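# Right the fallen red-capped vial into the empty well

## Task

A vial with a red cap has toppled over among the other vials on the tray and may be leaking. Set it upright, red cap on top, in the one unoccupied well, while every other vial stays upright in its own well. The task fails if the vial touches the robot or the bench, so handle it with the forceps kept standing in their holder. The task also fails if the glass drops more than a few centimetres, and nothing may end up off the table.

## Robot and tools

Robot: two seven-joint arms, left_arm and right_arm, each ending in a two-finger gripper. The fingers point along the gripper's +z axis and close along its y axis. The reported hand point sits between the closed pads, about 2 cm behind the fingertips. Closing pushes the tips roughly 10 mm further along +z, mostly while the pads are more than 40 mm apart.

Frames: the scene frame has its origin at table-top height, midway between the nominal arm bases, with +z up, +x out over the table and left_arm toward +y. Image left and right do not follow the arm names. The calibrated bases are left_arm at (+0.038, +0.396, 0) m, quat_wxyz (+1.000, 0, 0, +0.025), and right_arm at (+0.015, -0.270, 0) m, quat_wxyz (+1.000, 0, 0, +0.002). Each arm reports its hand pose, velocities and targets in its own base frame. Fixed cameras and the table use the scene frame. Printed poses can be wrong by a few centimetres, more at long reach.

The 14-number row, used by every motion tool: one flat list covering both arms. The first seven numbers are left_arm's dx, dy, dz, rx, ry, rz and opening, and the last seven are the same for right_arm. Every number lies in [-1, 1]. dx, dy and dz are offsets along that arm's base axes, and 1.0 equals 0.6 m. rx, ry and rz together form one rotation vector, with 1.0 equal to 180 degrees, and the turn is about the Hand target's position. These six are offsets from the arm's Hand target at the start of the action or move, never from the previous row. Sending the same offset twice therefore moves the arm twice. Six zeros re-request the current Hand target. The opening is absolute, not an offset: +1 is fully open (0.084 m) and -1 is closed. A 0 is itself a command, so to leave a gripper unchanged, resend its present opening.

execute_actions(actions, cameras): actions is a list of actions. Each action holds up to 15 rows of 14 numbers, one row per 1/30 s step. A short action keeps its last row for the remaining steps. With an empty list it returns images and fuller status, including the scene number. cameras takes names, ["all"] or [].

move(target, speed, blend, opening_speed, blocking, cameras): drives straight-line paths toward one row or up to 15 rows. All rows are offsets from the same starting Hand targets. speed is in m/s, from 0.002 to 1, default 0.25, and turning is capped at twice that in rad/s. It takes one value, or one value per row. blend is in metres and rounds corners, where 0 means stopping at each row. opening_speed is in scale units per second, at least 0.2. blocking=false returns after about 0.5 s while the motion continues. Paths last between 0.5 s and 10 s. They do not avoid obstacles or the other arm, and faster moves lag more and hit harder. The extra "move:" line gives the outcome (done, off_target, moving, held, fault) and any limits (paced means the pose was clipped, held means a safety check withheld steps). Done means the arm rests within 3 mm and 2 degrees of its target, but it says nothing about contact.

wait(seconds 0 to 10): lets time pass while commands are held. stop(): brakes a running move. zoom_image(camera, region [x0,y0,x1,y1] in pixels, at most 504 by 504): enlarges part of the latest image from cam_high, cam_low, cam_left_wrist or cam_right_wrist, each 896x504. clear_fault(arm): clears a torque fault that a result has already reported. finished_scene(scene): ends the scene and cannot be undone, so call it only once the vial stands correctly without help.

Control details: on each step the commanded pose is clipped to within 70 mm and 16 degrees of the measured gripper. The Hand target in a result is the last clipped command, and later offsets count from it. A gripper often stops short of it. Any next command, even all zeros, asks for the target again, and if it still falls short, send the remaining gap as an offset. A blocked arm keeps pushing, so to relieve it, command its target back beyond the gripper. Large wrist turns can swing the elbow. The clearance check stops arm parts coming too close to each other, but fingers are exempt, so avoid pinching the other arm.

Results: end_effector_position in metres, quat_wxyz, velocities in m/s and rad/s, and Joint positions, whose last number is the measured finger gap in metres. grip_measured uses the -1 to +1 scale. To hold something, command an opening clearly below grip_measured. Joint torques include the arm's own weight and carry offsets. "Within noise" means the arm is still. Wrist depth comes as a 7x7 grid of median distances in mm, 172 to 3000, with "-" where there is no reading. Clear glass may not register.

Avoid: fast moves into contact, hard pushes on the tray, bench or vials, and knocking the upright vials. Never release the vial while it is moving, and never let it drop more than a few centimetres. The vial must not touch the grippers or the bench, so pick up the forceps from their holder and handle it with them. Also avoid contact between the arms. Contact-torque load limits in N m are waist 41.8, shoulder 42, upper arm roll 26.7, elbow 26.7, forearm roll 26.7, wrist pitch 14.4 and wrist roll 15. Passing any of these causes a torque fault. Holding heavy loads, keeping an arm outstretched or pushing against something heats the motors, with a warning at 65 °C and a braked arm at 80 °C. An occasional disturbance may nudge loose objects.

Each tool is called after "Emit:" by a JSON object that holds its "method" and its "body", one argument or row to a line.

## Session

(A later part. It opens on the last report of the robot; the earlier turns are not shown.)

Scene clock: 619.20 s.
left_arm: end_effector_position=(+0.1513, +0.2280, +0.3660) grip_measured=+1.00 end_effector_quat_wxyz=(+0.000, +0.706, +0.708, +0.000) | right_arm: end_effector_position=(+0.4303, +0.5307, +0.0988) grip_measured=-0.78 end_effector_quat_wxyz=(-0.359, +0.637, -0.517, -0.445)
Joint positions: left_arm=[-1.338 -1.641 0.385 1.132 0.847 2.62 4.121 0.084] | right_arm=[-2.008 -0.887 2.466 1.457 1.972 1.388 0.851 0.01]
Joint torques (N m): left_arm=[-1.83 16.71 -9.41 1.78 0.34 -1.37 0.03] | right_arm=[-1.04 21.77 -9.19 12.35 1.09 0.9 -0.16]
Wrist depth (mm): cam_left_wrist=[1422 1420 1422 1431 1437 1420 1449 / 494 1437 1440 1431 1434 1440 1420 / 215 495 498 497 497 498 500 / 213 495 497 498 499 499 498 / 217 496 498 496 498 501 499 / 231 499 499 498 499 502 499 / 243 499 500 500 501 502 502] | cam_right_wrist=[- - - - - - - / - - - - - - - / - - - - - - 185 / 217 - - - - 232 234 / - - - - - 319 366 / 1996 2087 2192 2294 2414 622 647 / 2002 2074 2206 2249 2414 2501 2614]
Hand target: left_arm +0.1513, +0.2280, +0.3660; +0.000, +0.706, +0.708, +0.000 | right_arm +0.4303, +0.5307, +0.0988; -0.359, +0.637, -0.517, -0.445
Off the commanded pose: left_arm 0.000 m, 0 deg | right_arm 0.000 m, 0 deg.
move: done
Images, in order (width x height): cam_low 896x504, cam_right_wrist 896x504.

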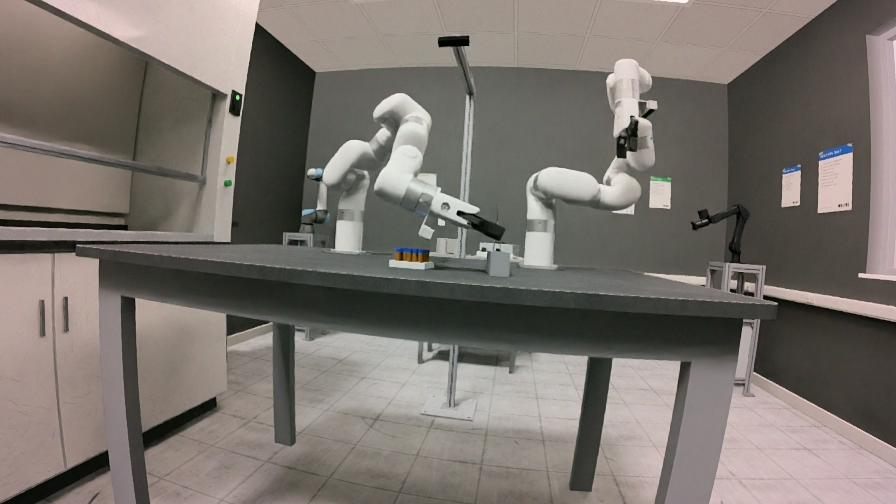

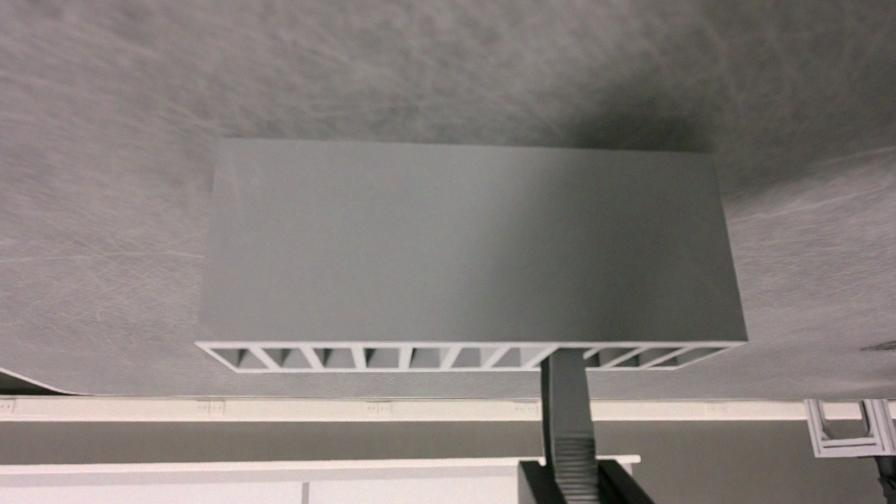

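Emit:
{"method": "move", "body": {
  "target": [
    [0,0,0,0,0,0,1,0,0,0,0,0,0,-0.4],
    [0,0,0,0,0,0,1,0.03,-0.14,0.053,0,0,0,-0.4],
    [0,0,0,0,0,0,1,-0.1,-0.6,0.35,0,0,0,0]
  ],
  "speed": [0.1,0.1,0.3],
  "blend": [0,0.02,0],
  "opening_speed": 0.4,
  "cameras": ["cam_low","cam_high"]
}}

Emit:
{"method": "zoom_image", "body": {
  "camera": "cam_low",
  "region": [450, 180, 550, 280]
}}

Emit:
{"method": "zoom_image", "body": {
  "camera": "cam_high",
  "region": [440, 280, 580, 420]
}}

Scene clock: 631.57 s.
left_arm: end_effector_position=(+0.1513, +0.2280, +0.3660) grip_measured=+1.00 end_effector_quat_wxyz=(+0.000, +0.706, +0.708, +0.000) | right_arm: end_effector_position=(+0.3703, +0.1707, +0.3088) grip_measured=-0.01 end_effector_quat_wxyz=(-0.359, +0.637, -0.517, -0.445)
Joint positions: left_arm=[-1.338 -1.641 0.385 1.132 0.847 2.62 4.121 0.084] | right_arm=[-2.07 0.187 1.981 0.911 0.973 1.523 0.975 0.044]
Joint torques (N m): left_arm=[-1.56 16.45 -9.31 1.8 0.3 -1.41 0.01] | right_arm=[-0.83 4.57 3.84 14.43 0.44 0.27 0.24]
Wrist depth (mm): cam_left_wrist=[1428 1425 1434 1405 1428 1434 1425 / 496 1437 1434 1420 1414 1437 1431 / 215 496 496 496 499 497 499 / 213 496 496 497 496 499 499 / 217 498 496 497 498 498 501 / 231 497 498 499 499 501 499 / 243 499 502 500 500 503 501] | cam_right_wrist=[424 426 377 432 434 438 439 / 491 518 498 524 504 534 537 / 616 616 539 668 675 683 689 / 2519 828 837 848 854 797 - / 2483 2575 2654 2851 2886 1058 - / 2397 2501 2634 2717 2782 680 - / 2309 2431 2519 2654 662 638 -]
Hand target: left_arm +0.1513, +0.2280, +0.3660; +0.000, +0.706, +0.708, +0.000 | right_arm +0.3703, +0.1707, +0.3088; -0.359, +0.637, -0.517, -0.445
Off the commanded pose: left_arm 0.000 m, 0 deg | right_arm 0.000 m, 0 deg.
move: done
Images, in order (width x height): cam_high 896x504, cam_low 896x504.

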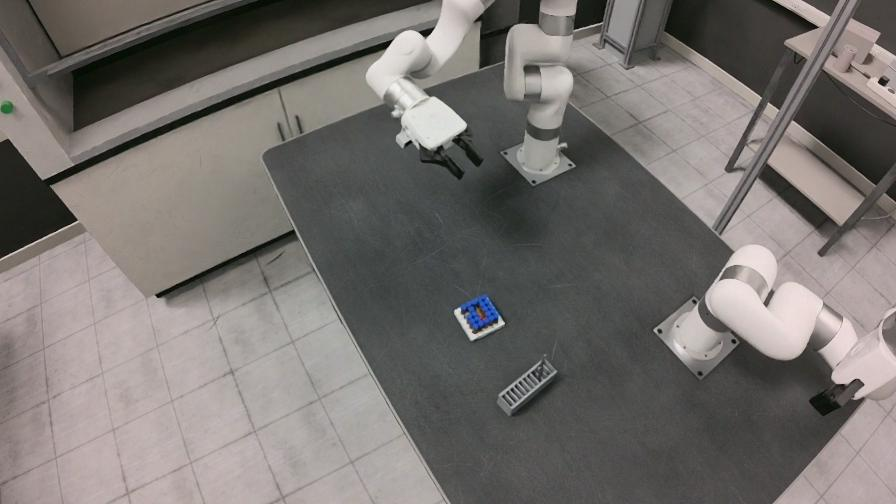

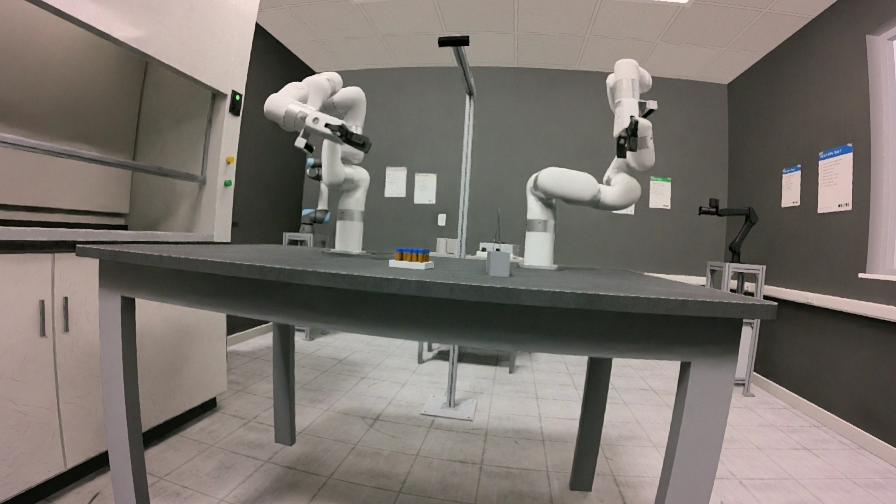

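Scaled by 5.040 from the camera's 896x504 image, which has a finer 1280x720 frame.

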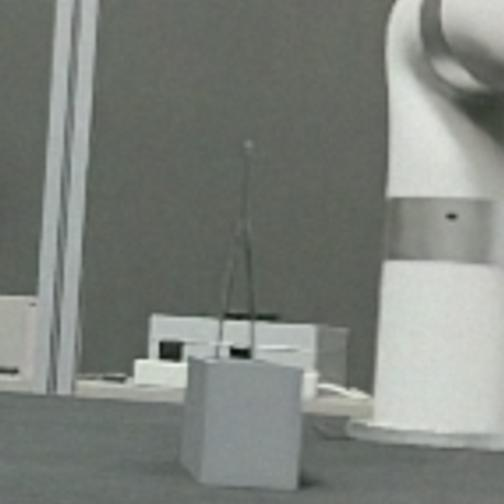

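Scaled by 3.600 from the camera's 896x504 image, which has a finer 1280x720 frame.

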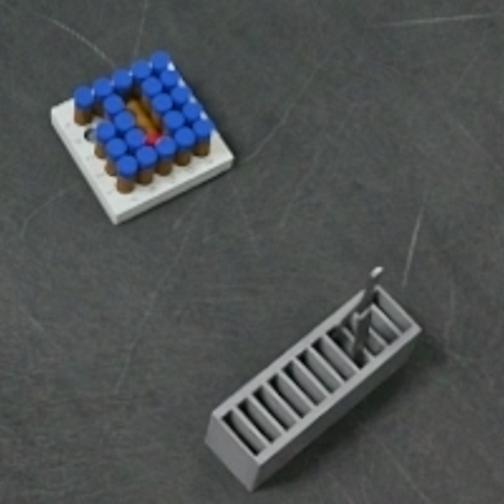

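Emit:
{"method": "move", "body": {
  "target": [
    [0,0,0,0,0,0,1,0.266,0.3155,-0.1,-0.386,-0.0413,-0.0576,-1],
    [0,0,0,0,0,0,1,0.25,0.3155,-0.4697,-0.386,-0.0413,-0.0576,-1]
  ],
  "speed": [0.3,0.15],
  "blend": [0.02,0],
  "opening_speed": 1.5,
  "cameras": ["cam_high","cam_low"]
}}

Emit:
{"method": "zoom_image", "body": {
  "camera": "cam_high",
  "region": [420, 260, 540, 380]
}}

Emit:
{"method": "zoom_image", "body": {
  "camera": "cam_low",
  "region": [370, 200, 470, 280]
}}

Scene clock: 661.03 s.
left_arm: end_effector_position=(+0.1513, +0.2280, +0.3660) grip_measured=+1.00 end_effector_quat_wxyz=(+0.000, +0.706, +0.708, +0.000) | right_arm: end_effector_position=(+0.5203, +0.3600, +0.0270) grip_measured=-1.00 end_effector_quat_wxyz=(+0.000, +0.707, -0.707, +0.000)
Joint positions: left_arm=[-1.338 -1.641 0.385 1.132 0.847 2.62 4.121 0.084] | right_arm=[-2.015 -0.944 2.41 1.697 0.688 1.019 1.805 0]
Joint torques (N m): left_arm=[-1.69 16.24 -9.37 2.09 0.33 -1.33 0.07] | right_arm=[-0.89 23.5 -10.89 13.11 0.28 -2.29 -0.1]
Wrist depth (mm): cam_left_wrist=[1422 1440 1434 1425 1431 1428 1440 / 496 1422 1431 1425 1431 1428 1425 / 215 495 496 498 498 499 499 / 212 496 496 501 498 498 501 / 217 497 501 499 501 499 502 / 232 499 499 498 499 501 501 / 243 501 501 499 501 500 502] | cam_right_wrist=[- - - - - - - / - - - - - - - / - - - - - - - / - - - - - - - / - - - - - - - / - - - - - - - / - - - - - - -]
Hand target: left_arm +0.1513, +0.2280, +0.3660; +0.000, +0.706, +0.708, +0.000 | right_arm +0.5203, +0.3600, +0.0269; +0.000, +0.707, -0.707, +0.000
Off the commanded pose: left_arm 0.000 m, 0 deg | right_arm 0.000 m, 0 deg.
move: done
Images, in order (width x height): cam_high 896x504, cam_low 896x504.

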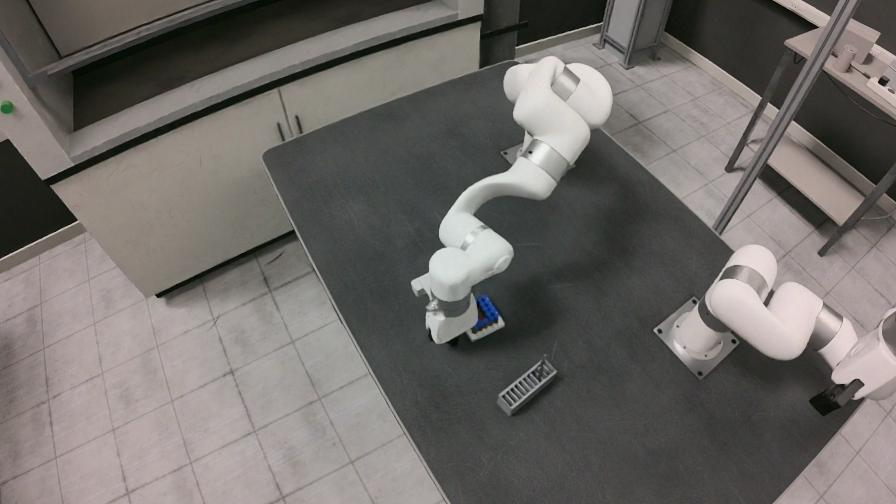

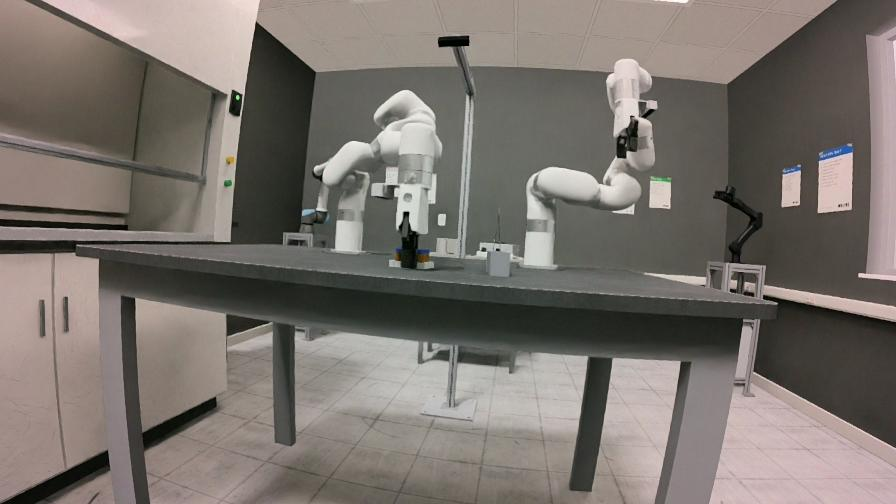

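Scaled by 4.200 from the camera's 896x504 image, which has a finer 1280x720 frame.

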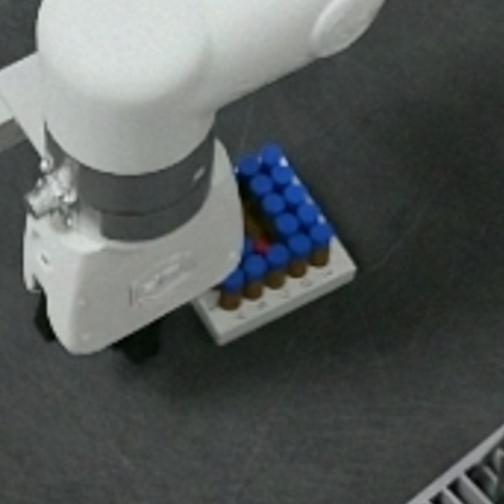

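Scaled by 5.040 from the camera's 896x504 image, which has a finer 1280x720 frame.

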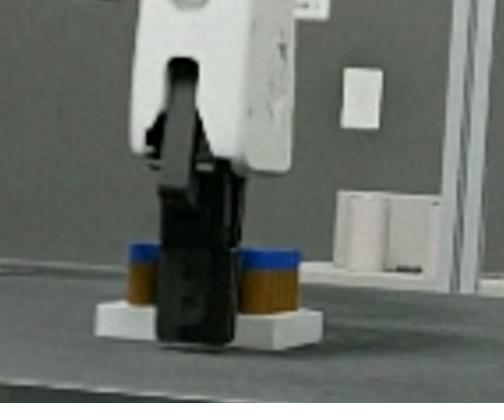

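Emit:
{"method": "move", "body": {
  "target": [
    [0,0,0,0,0,0,1,-0.1367,0,0,0,0,0,-1],
    [0,0,0,0,0,0,1,-0.08,0,0,0,0,0,-1],
    [0,0,0,0,0,0,1,-0.08,0,0.35,0,0,0,-1]
  ],
  "speed": [0.025,0.1,0.2],
  "blend": [0,0.01,0],
  "cameras": ["cam_high","cam_low"]
}}

Emit:
{"method": "zoom_image", "body": {
  "camera": "cam_low",
  "region": [370, 200, 470, 280]
}}

Scene clock: 669.93 s.
left_arm: end_effector_position=(+0.1513, +0.2280, +0.3660) grip_measured=+1.00 end_effector_quat_wxyz=(+0.000, +0.706, +0.708, +0.000) | right_arm: end_effector_position=(+0.4723, +0.3600, +0.2369) grip_measured=-1.00 end_effector_quat_wxyz=(+0.001, +0.707, -0.707, +0.000)
Joint positions: left_arm=[-1.338 -1.641 0.385 1.132 0.847 2.62 4.121 0.084] | right_arm=[-1.832 -0.589 2.222 1.719 0.468 1.36 1.945 0]
Joint torques (N m): left_arm=[-1.45 16.34 -9.4 1.94 0.39 -1.46 0.09] | right_arm=[-0.78 18.45 -8.41 15.13 -0.11 -1.57 0.29]
Wrist depth (mm): cam_left_wrist=[1420 1428 1420 1437 1434 1446 1425 / 495 1431 1431 1437 1431 1422 1434 / 215 496 498 498 495 501 497 / 213 498 498 498 498 499 500 / 217 496 496 497 500 499 500 / 231 498 498 499 498 501 503 / 244 500 499 500 500 500 503] | cam_right_wrist=[362 362 363 365 367 368 370 / 361 362 363 365 367 368 370 / 361 362 364 365 367 368 371 / 360 362 364 364 367 369 370 / 361 361 363 365 358 343 370 / 360 362 364 365 367 368 370 / 360 361 363 365 367 369 370]
Hand target: left_arm +0.1513, +0.2280, +0.3660; +0.000, +0.706, +0.708, +0.000 | right_arm +0.4723, +0.3600, +0.2369; +0.000, +0.707, -0.707, +0.000
Off the commanded pose: left_arm 0.000 m, 0 deg | right_arm 0.000 m, 0 deg.
move: done
Images, in order (width x height): cam_high 896x504, cam_low 896x504.

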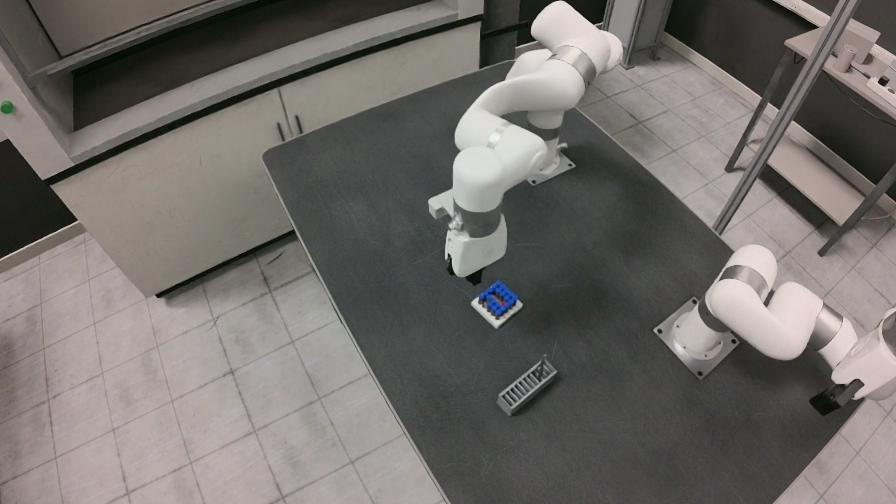

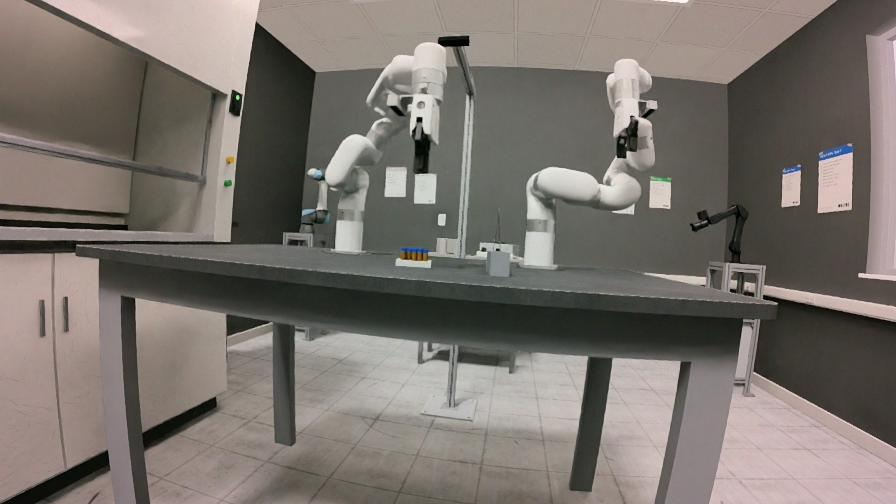

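Scaled by 5.040 from the camera's 896x504 image, which has a finer 1280x720 frame.

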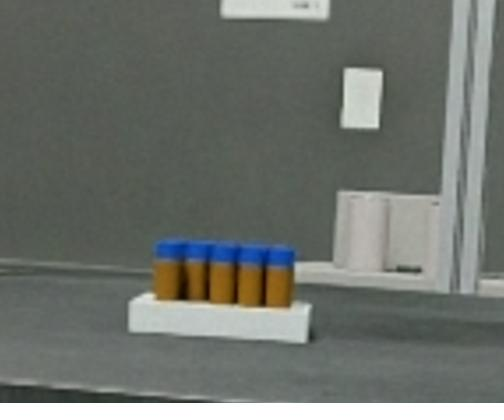

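Emit:
{"method": "move", "body": {
  "target": [
    [0,0,0,0,0,0,1,-0.3,-0.75,0.1,0,0,0,-1],
    [0.4645,-0.6467,-0.193,0,0,0.428,1,-0.3,-0.75,0.1,0,0,0,-1]
  ],
  "speed": 0.4,
  "blend": [0.05,0],
  "cameras": ["cam_left_wrist"]
}}

Emit:
{"method": "zoom_image", "body": {
  "camera": "cam_left_wrist",
  "region": [100, 150, 400, 450]
}}

Emit:
{"method": "zoom_image", "body": {
  "camera": "cam_left_wrist",
  "region": [500, 100, 760, 360]
}}

Scene clock: 678.77 s.
left_arm: end_effector_position=(+0.4300, -0.1600, +0.2502) grip_measured=+1.00 end_effector_quat_wxyz=(+0.000, +0.112, +0.994, +0.000) | right_arm: end_effector_position=(+0.2923, -0.0900, +0.2969) grip_measured=-1.00 end_effector_quat_wxyz=(+0.001, +0.707, -0.707, +0.000)
Joint positions: left_arm=[-2.083 -0.838 1.307 1.183 0.803 1.497 2.393 0.084] | right_arm=[-2.149 1.052 2.358 0.84 -0.667 1.699 2.004 0]
Joint torques (N m): left_arm=[-2.07 9.95 -17.19 8.86 -0.44 -1.26 0.11] | right_arm=[-0.95 -4.65 12.17 12.26 -0.27 -1.79 0.1]
Wrist depth (mm): cam_left_wrist=[380 380 379 379 380 380 379 / 380 381 380 379 380 379 380 / 382 380 381 380 381 381 381 / 345 366 381 382 381 382 381 / 346 365 383 382 381 381 382 / 382 382 383 382 354 384 381 / 383 383 384 383 384 383 383] | cam_right_wrist=[424 425 427 429 430 432 433 / 424 425 427 428 430 432 434 / 423 425 427 428 430 432 434 / 423 425 427 428 430 431 433 / 424 425 427 428 430 432 435 / 423 424 428 428 431 432 432 / 424 425 426 429 430 431 423]
Hand target: left_arm +0.4300, -0.1600, +0.2502; +0.000, +0.112, +0.994, +0.000 | right_arm +0.2923, -0.0900, +0.2969; +0.000, +0.707, -0.707, +0.000
Off the commanded pose: left_arm 0.000 m, 0 deg | right_arm 0.000 m, 0 deg.
move: done; limits=paced
Images, in order (width x height): cam_left_wrist 896x504.

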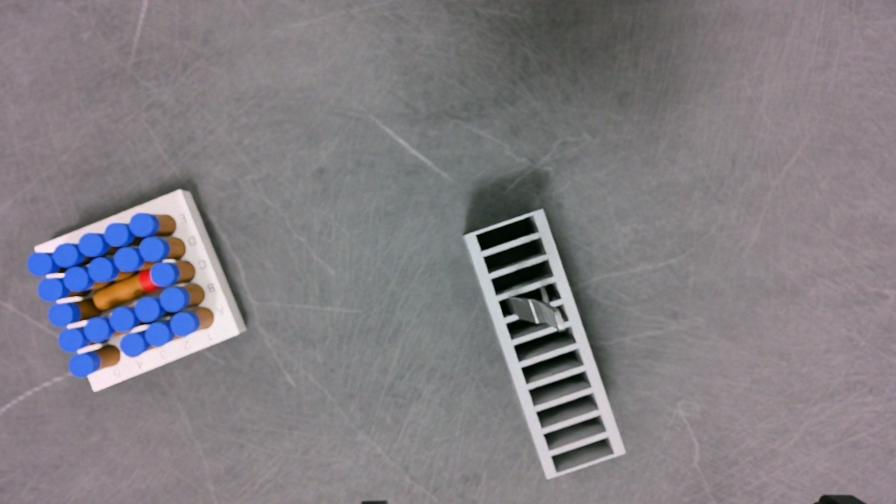

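Scaled by 1.680 from the camera's 896x504 image, which has a finer 1280x720 frame.

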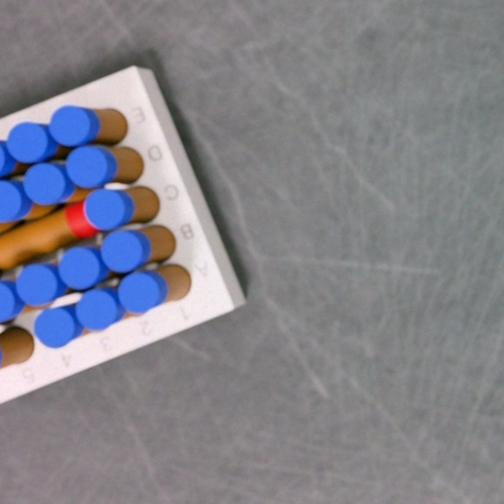

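Scaled by 1.938 from the camera's 896x504 image, which has a finer 1280x720 frame.

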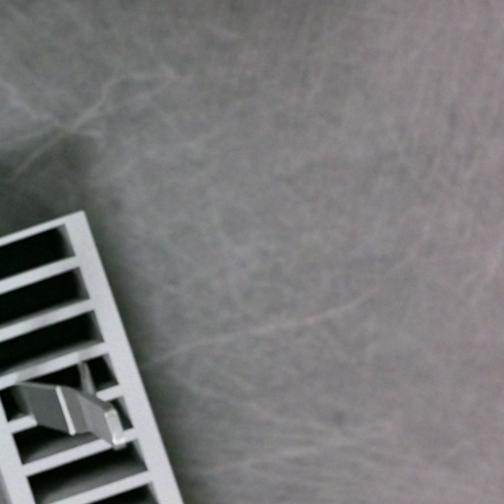

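Emit:
{"method": "move", "body": {
  "target": [
    [-0.097,0.032,-0.1,-0.0116,-0.1555,0.0963,1,0,0,0,0,0,0,-1],
    [-0.097,0.032,-0.1836,-0.0116,-0.1555,0.0963,1,0,0,0,0,0,0,-1]
  ],
  "speed": 0.3,
  "blend": [0.02,0],
  "cameras": ["cam_left_wrist","cam_low"]
}}

Emit:
{"method": "zoom_image", "body": {
  "camera": "cam_left_wrist",
  "region": [440, 254, 690, 504]
}}

Scene clock: 703.53 s.
left_arm: end_effector_position=(+0.3718, -0.1408, +0.1400) grip_measured=+1.00 end_effector_quat_wxyz=(+0.241, -0.041, +0.970, +0.009) | right_arm: end_effector_position=(+0.2923, -0.0900, +0.2969) grip_measured=-1.00 end_effector_quat_wxyz=(+0.000, +0.707, -0.707, +0.000)
Joint positions: left_arm=[-1.635 -0.837 1.16 0.455 1.442 0.987 1.604 0.084] | right_arm=[-2.149 1.052 2.358 0.84 -0.667 1.699 2.004 0]
Joint torques (N m): left_arm=[-2 3.09 -11.73 8.78 1.28 -1.58 -0.39] | right_arm=[-0.13 -4.66 12.22 12.21 -0.03 -1.95 0.09]
Wrist depth (mm): cam_left_wrist=[218 218 218 218 219 218 219 / 224 231 232 232 232 232 232 / 231 243 243 244 243 244 244 / 240 256 256 252 228 256 257 / 269 270 270 265 214 272 271 / 291 291 291 286 243 292 292 / 309 310 310 304 246 310 311] | cam_right_wrist=[423 425 428 428 431 432 435 / 423 425 426 429 430 432 434 / 424 425 427 429 430 432 434 / 423 424 426 428 430 431 433 / 422 425 426 428 430 431 433 / 424 424 427 428 430 432 432 / 423 425 427 429 431 431 422]
Hand target: left_arm +0.3718, -0.1408, +0.1400; +0.241, -0.041, +0.970, +0.009 | right_arm +0.2923, -0.0900, +0.2969; +0.000, +0.707, -0.707, +0.000
Off the commanded pose: left_arm 0.000 m, 0 deg | right_arm 0.000 m, 0 deg.
move: done
Images, in order (width x height): cam_low 896x504, cam_left_wrist 896x504.

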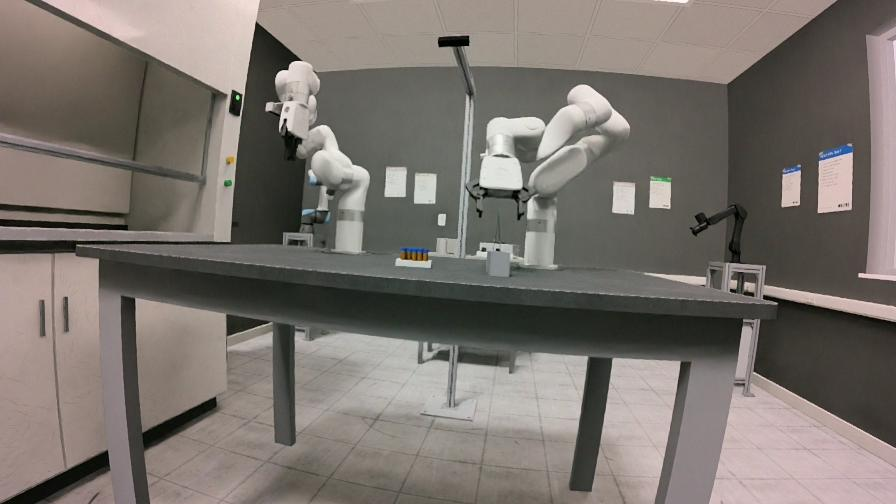

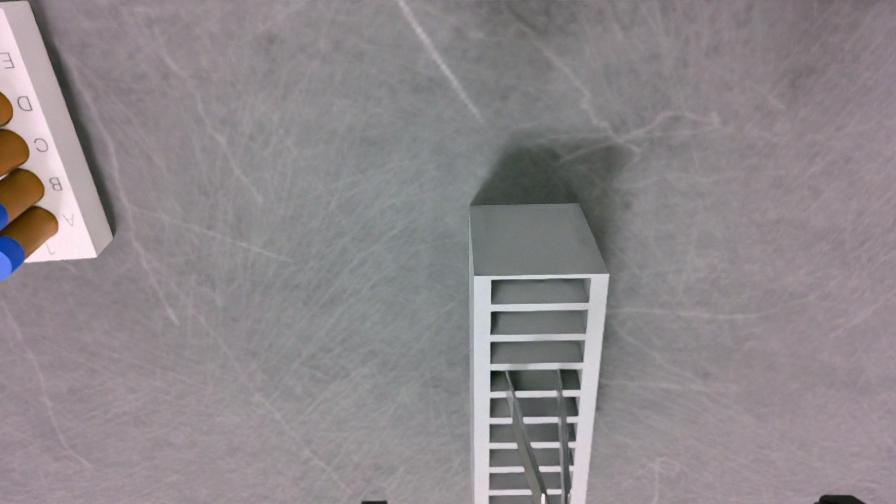

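Scaled by 2.016 from the camera's 896x504 image, which has a finer 1280x720 frame.

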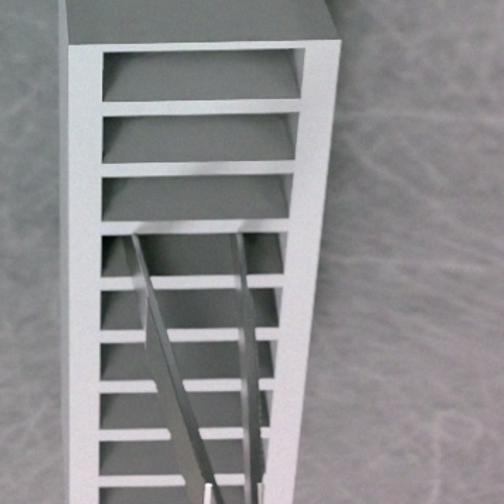

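Emit:
{"method": "move", "body": {
  "target": [
    [0.0378,-0.0035,-0.0733,0,0,0,1,0,0,0,0,0,0,-1],
    [0.0378,-0.0035,-0.0733,0,0,0,-0.84,0,0,0,0,0,0,-1],
    [0.0378,-0.0035,0.1,0,0,0,-0.84,0,0,0,0,0,0,-1]
  ],
  "speed": 0.12,
  "opening_speed": 1.2,
  "cameras": ["cam_left_wrist","cam_low"]
}}

Emit:
{"method": "zoom_image", "body": {
  "camera": "cam_low",
  "region": [450, 170, 560, 280]
}}

Scene clock: 715.60 s.
left_arm: end_effector_position=(+0.3945, -0.1429, +0.2000) grip_measured=-0.86 end_effector_quat_wxyz=(+0.241, -0.041, +0.970, +0.009) | right_arm: end_effector_position=(+0.2923, -0.0900, +0.2969) grip_measured=-1.00 end_effector_quat_wxyz=(+0.000, +0.707, -0.707, +0.000)
Joint positions: left_arm=[-1.626 -0.857 1.04 0.58 1.277 1.085 1.746 0.006] | right_arm=[-2.149 1.052 2.358 0.84 -0.667 1.699 2.004 0]
Joint torques (N m): left_arm=[1.22 1.19 -14.12 9.76 0.14 -1.29 0.06] | right_arm=[-0.04 -5.16 12.21 12.21 0.13 -1.99 0.05]
Wrist depth (mm): cam_left_wrist=[252 276 277 277 277 276 277 / 252 289 293 285 285 295 295 / 308 308 308 304 304 309 310 / 324 324 324 319 320 326 327 / 341 342 342 336 337 344 343 / 368 368 369 362 363 371 364 / 391 394 393 394 394 395 395] | cam_right_wrist=[423 424 427 428 430 433 433 / 423 426 427 429 431 432 434 / 423 425 426 427 431 432 434 / 423 425 426 429 430 432 434 / 424 425 427 428 430 432 434 / 423 424 427 428 431 432 432 / 422 425 426 428 431 432 423]
Hand target: left_arm +0.3945, -0.1429, +0.2000; +0.241, -0.041, +0.970, +0.009 | right_arm +0.2923, -0.0900, +0.2969; +0.000, +0.707, -0.707, +0.000
Off the commanded pose: left_arm 0.000 m, 0 deg | right_arm 0.000 m, 0 deg.
move: done
Images, in order (width x height): cam_low 896x504, cam_left_wrist 896x504.

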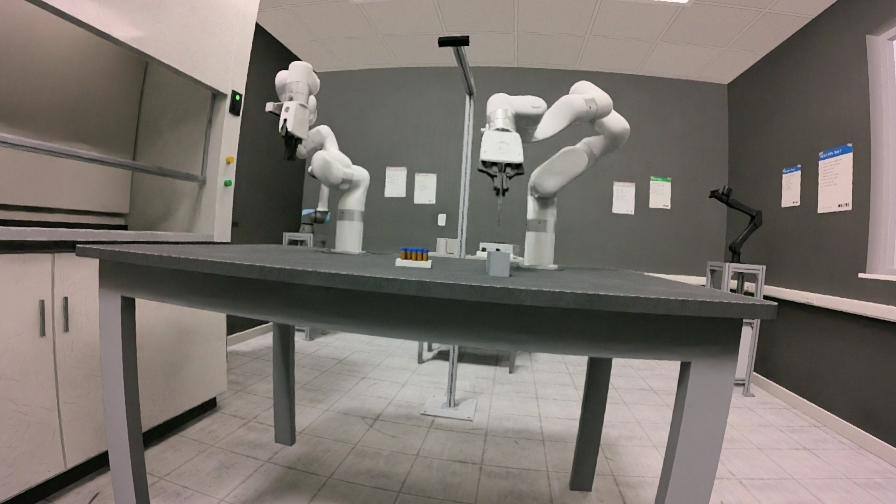

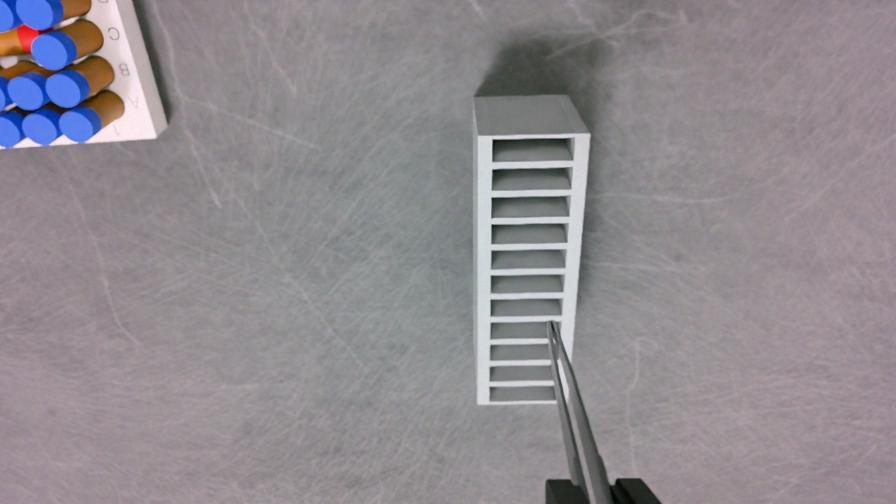

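Scaled by 4.582 from the camera's 896x504 image, which has a finer 1280x720 frame.

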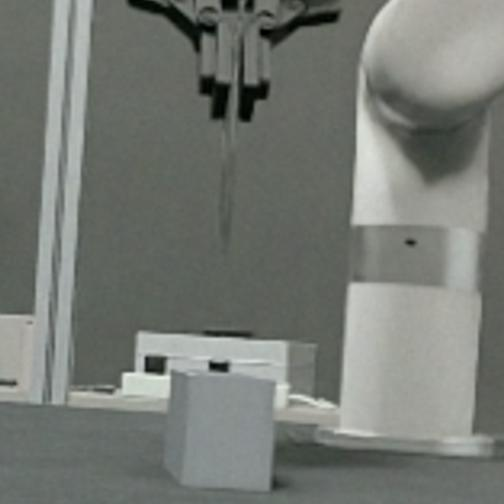

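Emit:
{"method": "move", "body": {
  "target": [
    [-0.084,-0.2813,0.0,-0.0457,-0.0575,-0.4762,-0.84,0,0,0,0,0,0,-1],
    [-0.084,-0.2813,-0.0458,-0.0457,-0.0575,-0.4762,-0.84,0,0,0,0,0,0,-1],
    [-0.084,-0.2813,-0.0458,-0.0457,-0.0575,-0.4762,-0.73,0,0,0,0,0,0,-1]
  ],
  "speed": [0.3,0.15,0.1],
  "opening_speed": 0.2,
  "cameras": ["cam_left_wrist","cam_low"]
}}

Emit:
{"method": "zoom_image", "body": {
  "camera": "cam_left_wrist",
  "region": [400, 100, 700, 400]
}}

Emit:
{"method": "zoom_image", "body": {
  "camera": "cam_low",
  "region": [380, 180, 480, 280]
}}

Scene clock: 749.67 s.
left_arm: end_effector_position=(+0.3441, -0.3117, +0.1726) grip_measured=-0.75 end_effector_quat_wxyz=(+0.258, +0.612, +0.713, -0.224) | right_arm: end_effector_position=(+0.2923, -0.0900, +0.2969) grip_measured=-1.00 end_effector_quat_wxyz=(+0.000, +0.707, -0.707, +0.000)
Joint positions: left_arm=[-2.04 -1.321 1.463 0.643 1.307 0.738 3.179 0.011] | right_arm=[-2.149 1.052 2.358 0.84 -0.667 1.699 2.004 0]
Joint torques (N m): left_arm=[-1.91 9.36 -20.02 3.62 0.37 -2.45 -0.25] | right_arm=[-0.18 -4.82 12.09 11.9 -0.14 -1.93 -0.01]
Wrist depth (mm): cam_left_wrist=[237 238 238 239 240 240 240 / 259 260 261 250 250 262 263 / 280 280 280 236 239 284 283 / 301 303 305 249 272 306 308 / 328 330 330 331 325 334 335 / 374 374 375 377 377 379 368 / 416 416 418 420 420 424 426] | cam_right_wrist=[424 426 427 428 430 432 434 / 424 425 427 428 431 432 433 / 423 424 427 429 430 432 434 / 423 426 427 428 429 433 433 / 423 425 427 428 430 432 434 / 423 425 427 428 431 431 432 / 423 425 426 429 431 432 422]
Hand target: left_arm +0.3441, -0.3117, +0.1726; +0.258, +0.612, +0.713, -0.224 | right_arm +0.2923, -0.0900, +0.2969; +0.000, +0.707, -0.707, +0.000
Off the commanded pose: left_arm 0.000 m, 0 deg | right_arm 0.000 m, 0 deg.
move: done
Images, in order (width x height): cam_low 896x504, cam_left_wrist 896x504.

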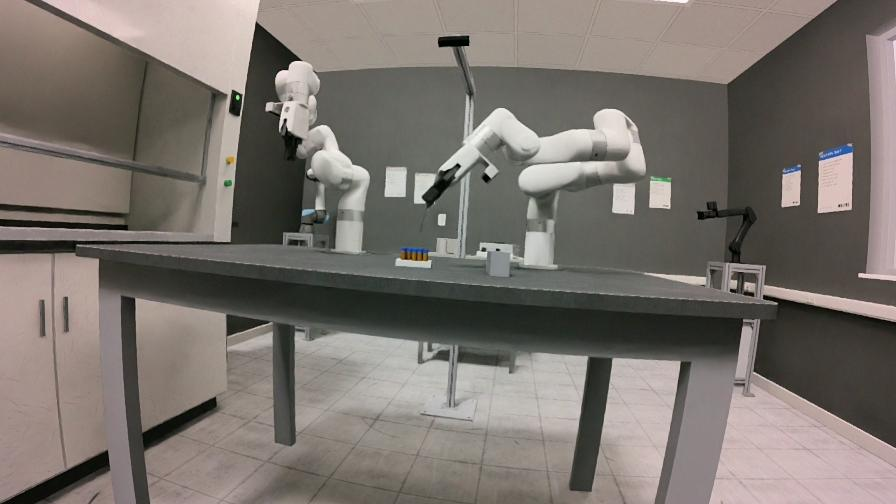

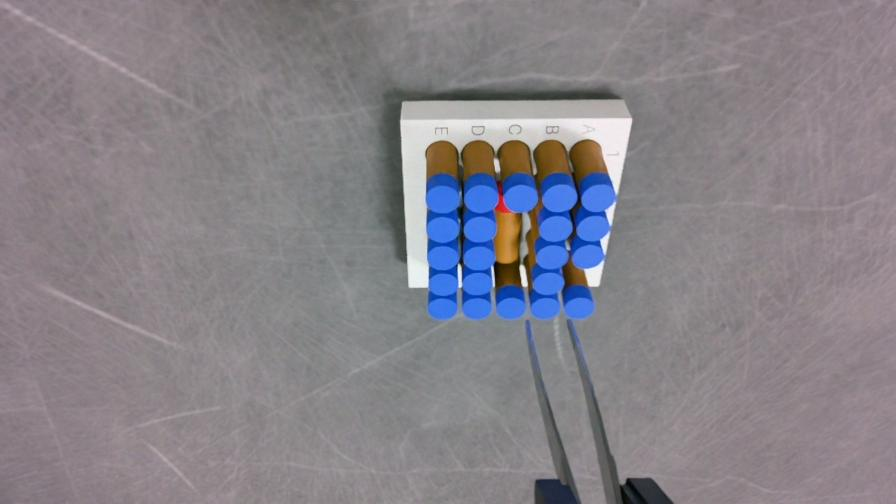

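Scaled by 1.680 from the camera's 896x504 image, which has a finer 1280x720 frame.

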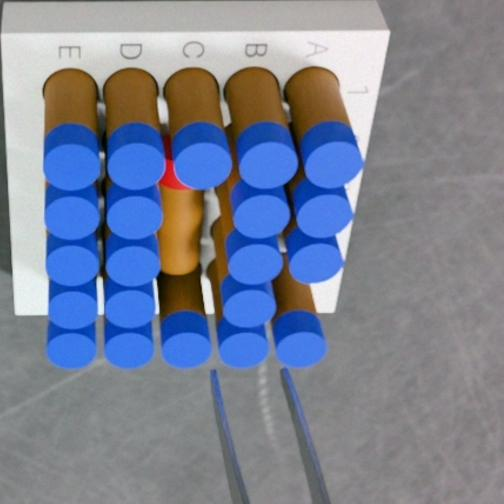

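Scaled by 5.040 from the camera's 896x504 image, which has a finer 1280x720 frame.

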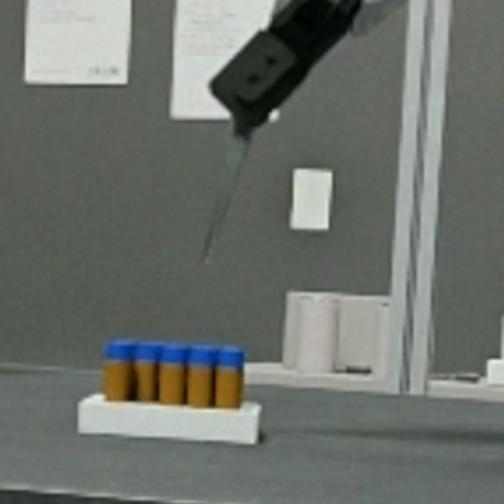

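Emit:
{"method": "move", "body": {
  "target": [-0.0087,-0.0215,-0.0467,0,0,0,-0.73,0,0,0,0,0,0,-1],
  "speed": 0.08,
  "cameras": ["cam_left_wrist","cam_low"]
}}

Emit:
{"method": "zoom_image", "body": {
  "camera": "cam_left_wrist",
  "region": [420, 180, 660, 400]
}}

Emit:
{"method": "zoom_image", "body": {
  "camera": "cam_low",
  "region": [390, 220, 450, 275]
}}

Scene clock: 766.20 s.
left_arm: end_effector_position=(+0.3389, -0.3246, +0.1445) grip_measured=-0.75 end_effector_quat_wxyz=(+0.258, +0.612, +0.713, -0.224) | right_arm: end_effector_position=(+0.2923, -0.0900, +0.2969) grip_measured=-1.00 end_effector_quat_wxyz=(+0.000, +0.707, -0.707, +0.000)
Joint positions: left_arm=[-2.097 -1.311 1.556 0.645 1.415 0.675 3.114 0.011] | right_arm=[-2.149 1.052 2.358 0.84 -0.667 1.699 2.004 0]
Joint torques (N m): left_arm=[-2.09 9.46 -20.3 3.11 1.02 -2.53 -0.33] | right_arm=[-0.2 -4.97 12.22 12 -0.15 -1.94 0]
Wrist depth (mm): cam_left_wrist=[208 209 209 210 210 210 211 / 228 228 224 220 219 225 231 / 244 246 247 217 212 248 249 / 265 266 267 212 214 269 270 / 289 290 291 238 235 294 293 / 317 329 330 320 332 332 334 / 365 367 367 369 370 371 372] | cam_right_wrist=[424 425 427 428 430 432 434 / 423 425 426 428 430 432 434 / 423 425 427 428 431 432 433 / 423 425 427 428 430 432 434 / 423 425 427 428 430 432 434 / 423 425 427 428 430 431 432 / 423 425 426 429 430 432 423]
Hand target: left_arm +0.3389, -0.3246, +0.1445; +0.258, +0.612, +0.713, -0.224 | right_arm +0.2923, -0.0900, +0.2969; +0.000, +0.707, -0.707, +0.000
Off the commanded pose: left_arm 0.000 m, 0 deg | right_arm 0.000 m, 0 deg.
move: done
Images, in order (width x height): cam_low 896x504, cam_left_wrist 896x504.

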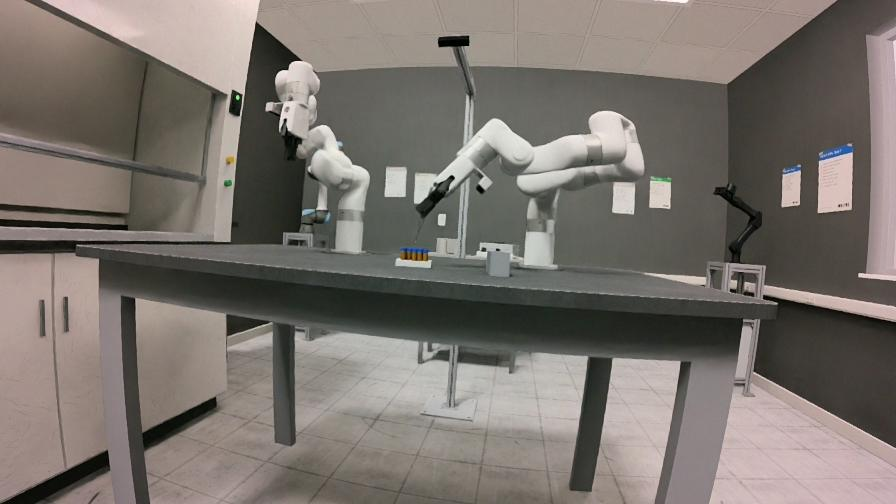

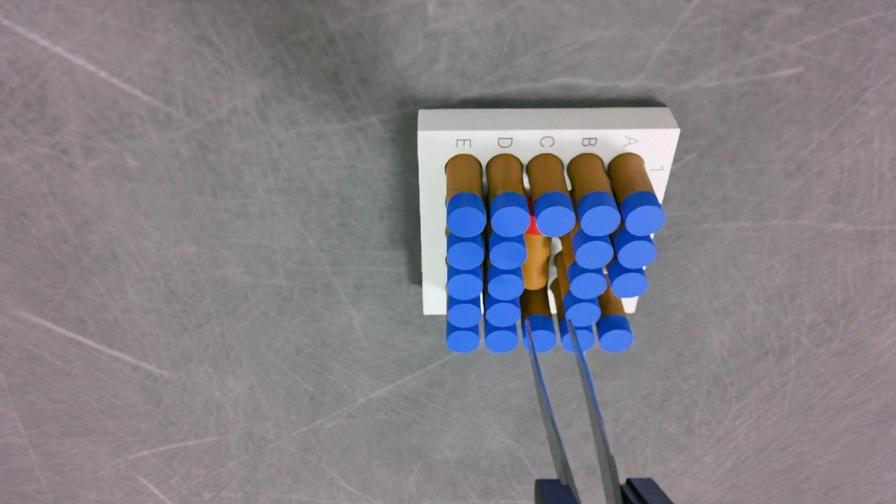

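Scaled by 2.100 from the camera's 896x504 image, which has a finer 1280x720 frame.

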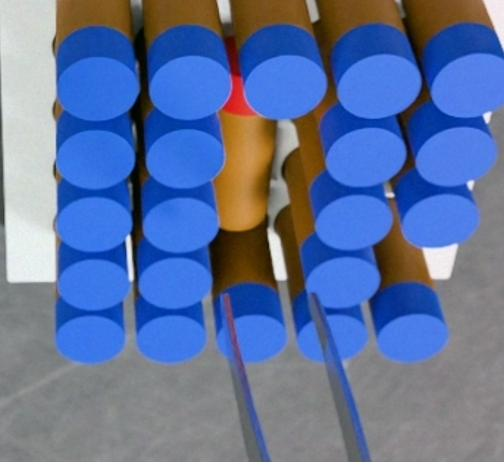

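Scaled by 8.400 from the camera's 896x504 image, which has a finer 1280x720 frame.

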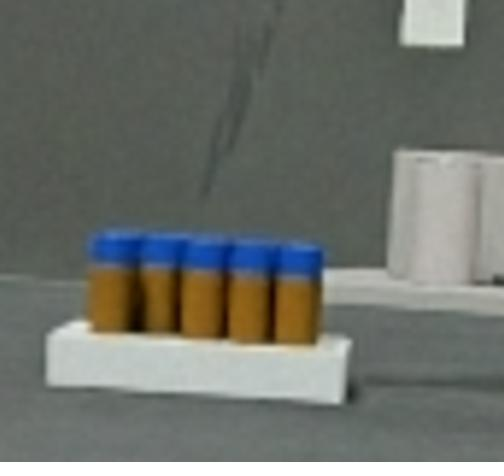

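Emit:
{"method": "move", "body": {
  "target": [
    [0.0015,-0.0032,0,0,0,0,-0.73,0,0,0,0,0,0,-1],
    [0.0015,-0.0032,-0.0233,0,0,0,-0.73,0,0,0,0,0,0,-1]
  ],
  "speed": 0.04,
  "cameras": ["cam_left_wrist","cam_low"]
}}

Emit:
{"method": "zoom_image", "body": {
  "camera": "cam_left_wrist",
  "region": [440, 200, 680, 420]
}}

Emit:
{"method": "zoom_image", "body": {
  "camera": "cam_low",
  "region": [390, 220, 450, 275]
}}

Scene clock: 783.43 s.
left_arm: end_effector_position=(+0.3398, -0.3265, +0.1306) grip_measured=-0.75 end_effector_quat_wxyz=(+0.258, +0.612, +0.713, -0.224) | right_arm: end_effector_position=(+0.2923, -0.0900, +0.2969) grip_measured=-1.00 end_effector_quat_wxyz=(+0.000, +0.707, -0.707, +0.000)
Joint positions: left_arm=[-2.116 -1.314 1.602 0.651 1.461 0.651 3.1 0.011] | right_arm=[-2.149 1.052 2.358 0.84 -0.667 1.699 2.004 0]
Joint torques (N m): left_arm=[-1.88 8.36 -20.43 2.72 1.25 -2.44 -0.14] | right_arm=[-0.15 -4.56 12.29 11.98 -0.22 -1.94 0.01]
Wrist depth (mm): cam_left_wrist=[194 195 195 195 195 196 197 / 212 213 213 208 209 210 215 / 228 228 230 207 207 226 232 / 247 248 248 194 194 250 251 / 269 269 270 211 214 273 274 / 295 305 307 308 310 300 311 / 340 340 342 343 344 347 348] | cam_right_wrist=[424 425 427 428 432 431 433 / 423 424 427 429 430 432 433 / 423 425 427 427 430 432 434 / 424 424 427 429 430 432 434 / 424 425 427 429 430 431 434 / 423 425 427 428 430 431 432 / 424 425 426 428 430 432 423]
Hand target: left_arm +0.3398, -0.3265, +0.1306; +0.258, +0.612, +0.713, -0.224 | right_arm +0.2923, -0.0900, +0.2969; +0.000, +0.707, -0.707, +0.000
Off the commanded pose: left_arm 0.000 m, 0 deg | right_arm 0.000 m, 0 deg.
move: done
Images, in order (width x height): cam_low 896x504, cam_left_wrist 896x504.

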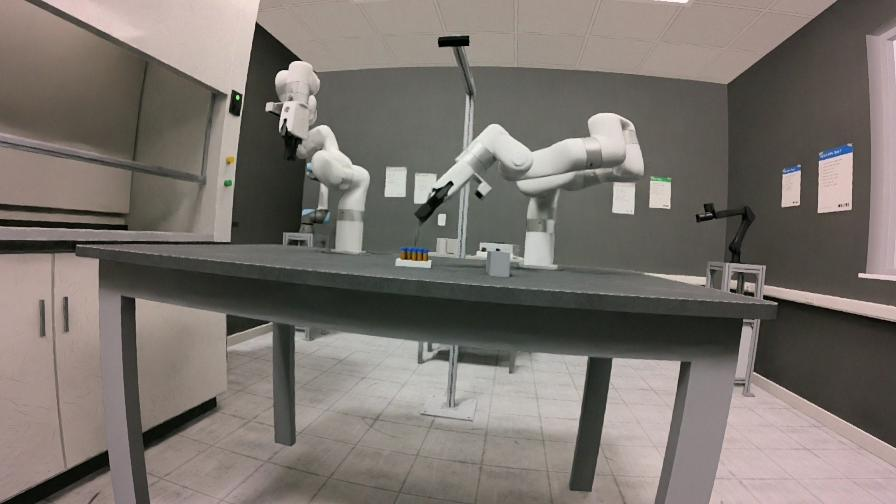

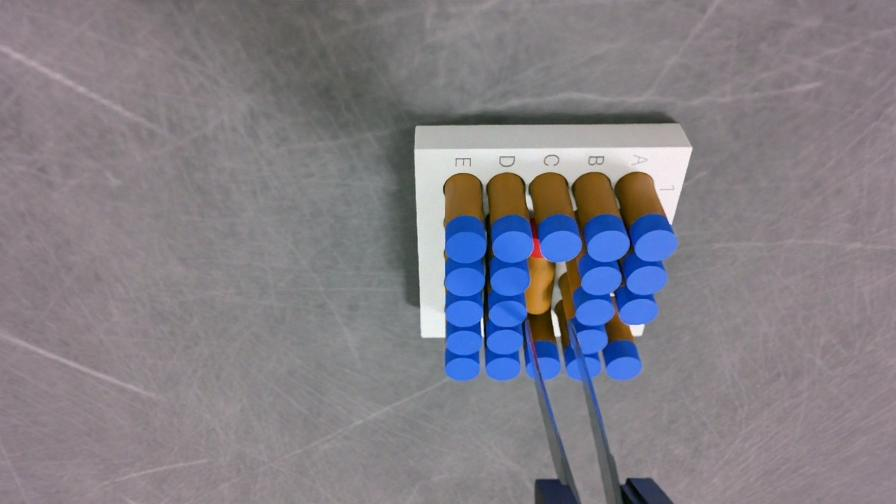

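Scaled by 2.100 from the camera's 896x504 image, which has a finer 1280x720 frame.

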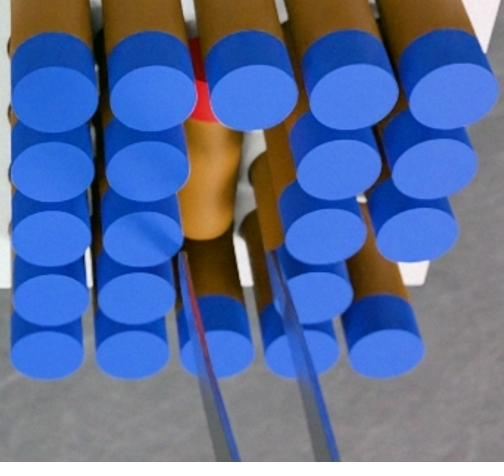

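Scaled by 8.400 from the camera's 896x504 image, which has a finer 1280x720 frame.

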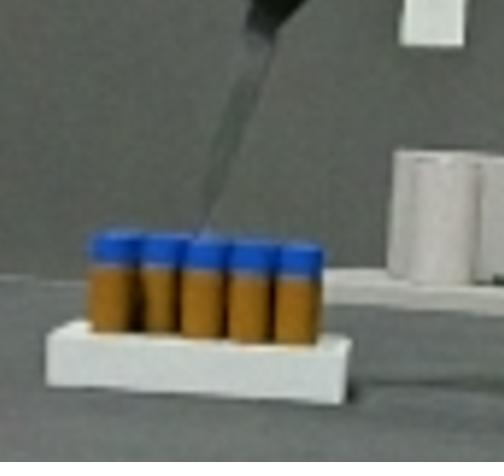

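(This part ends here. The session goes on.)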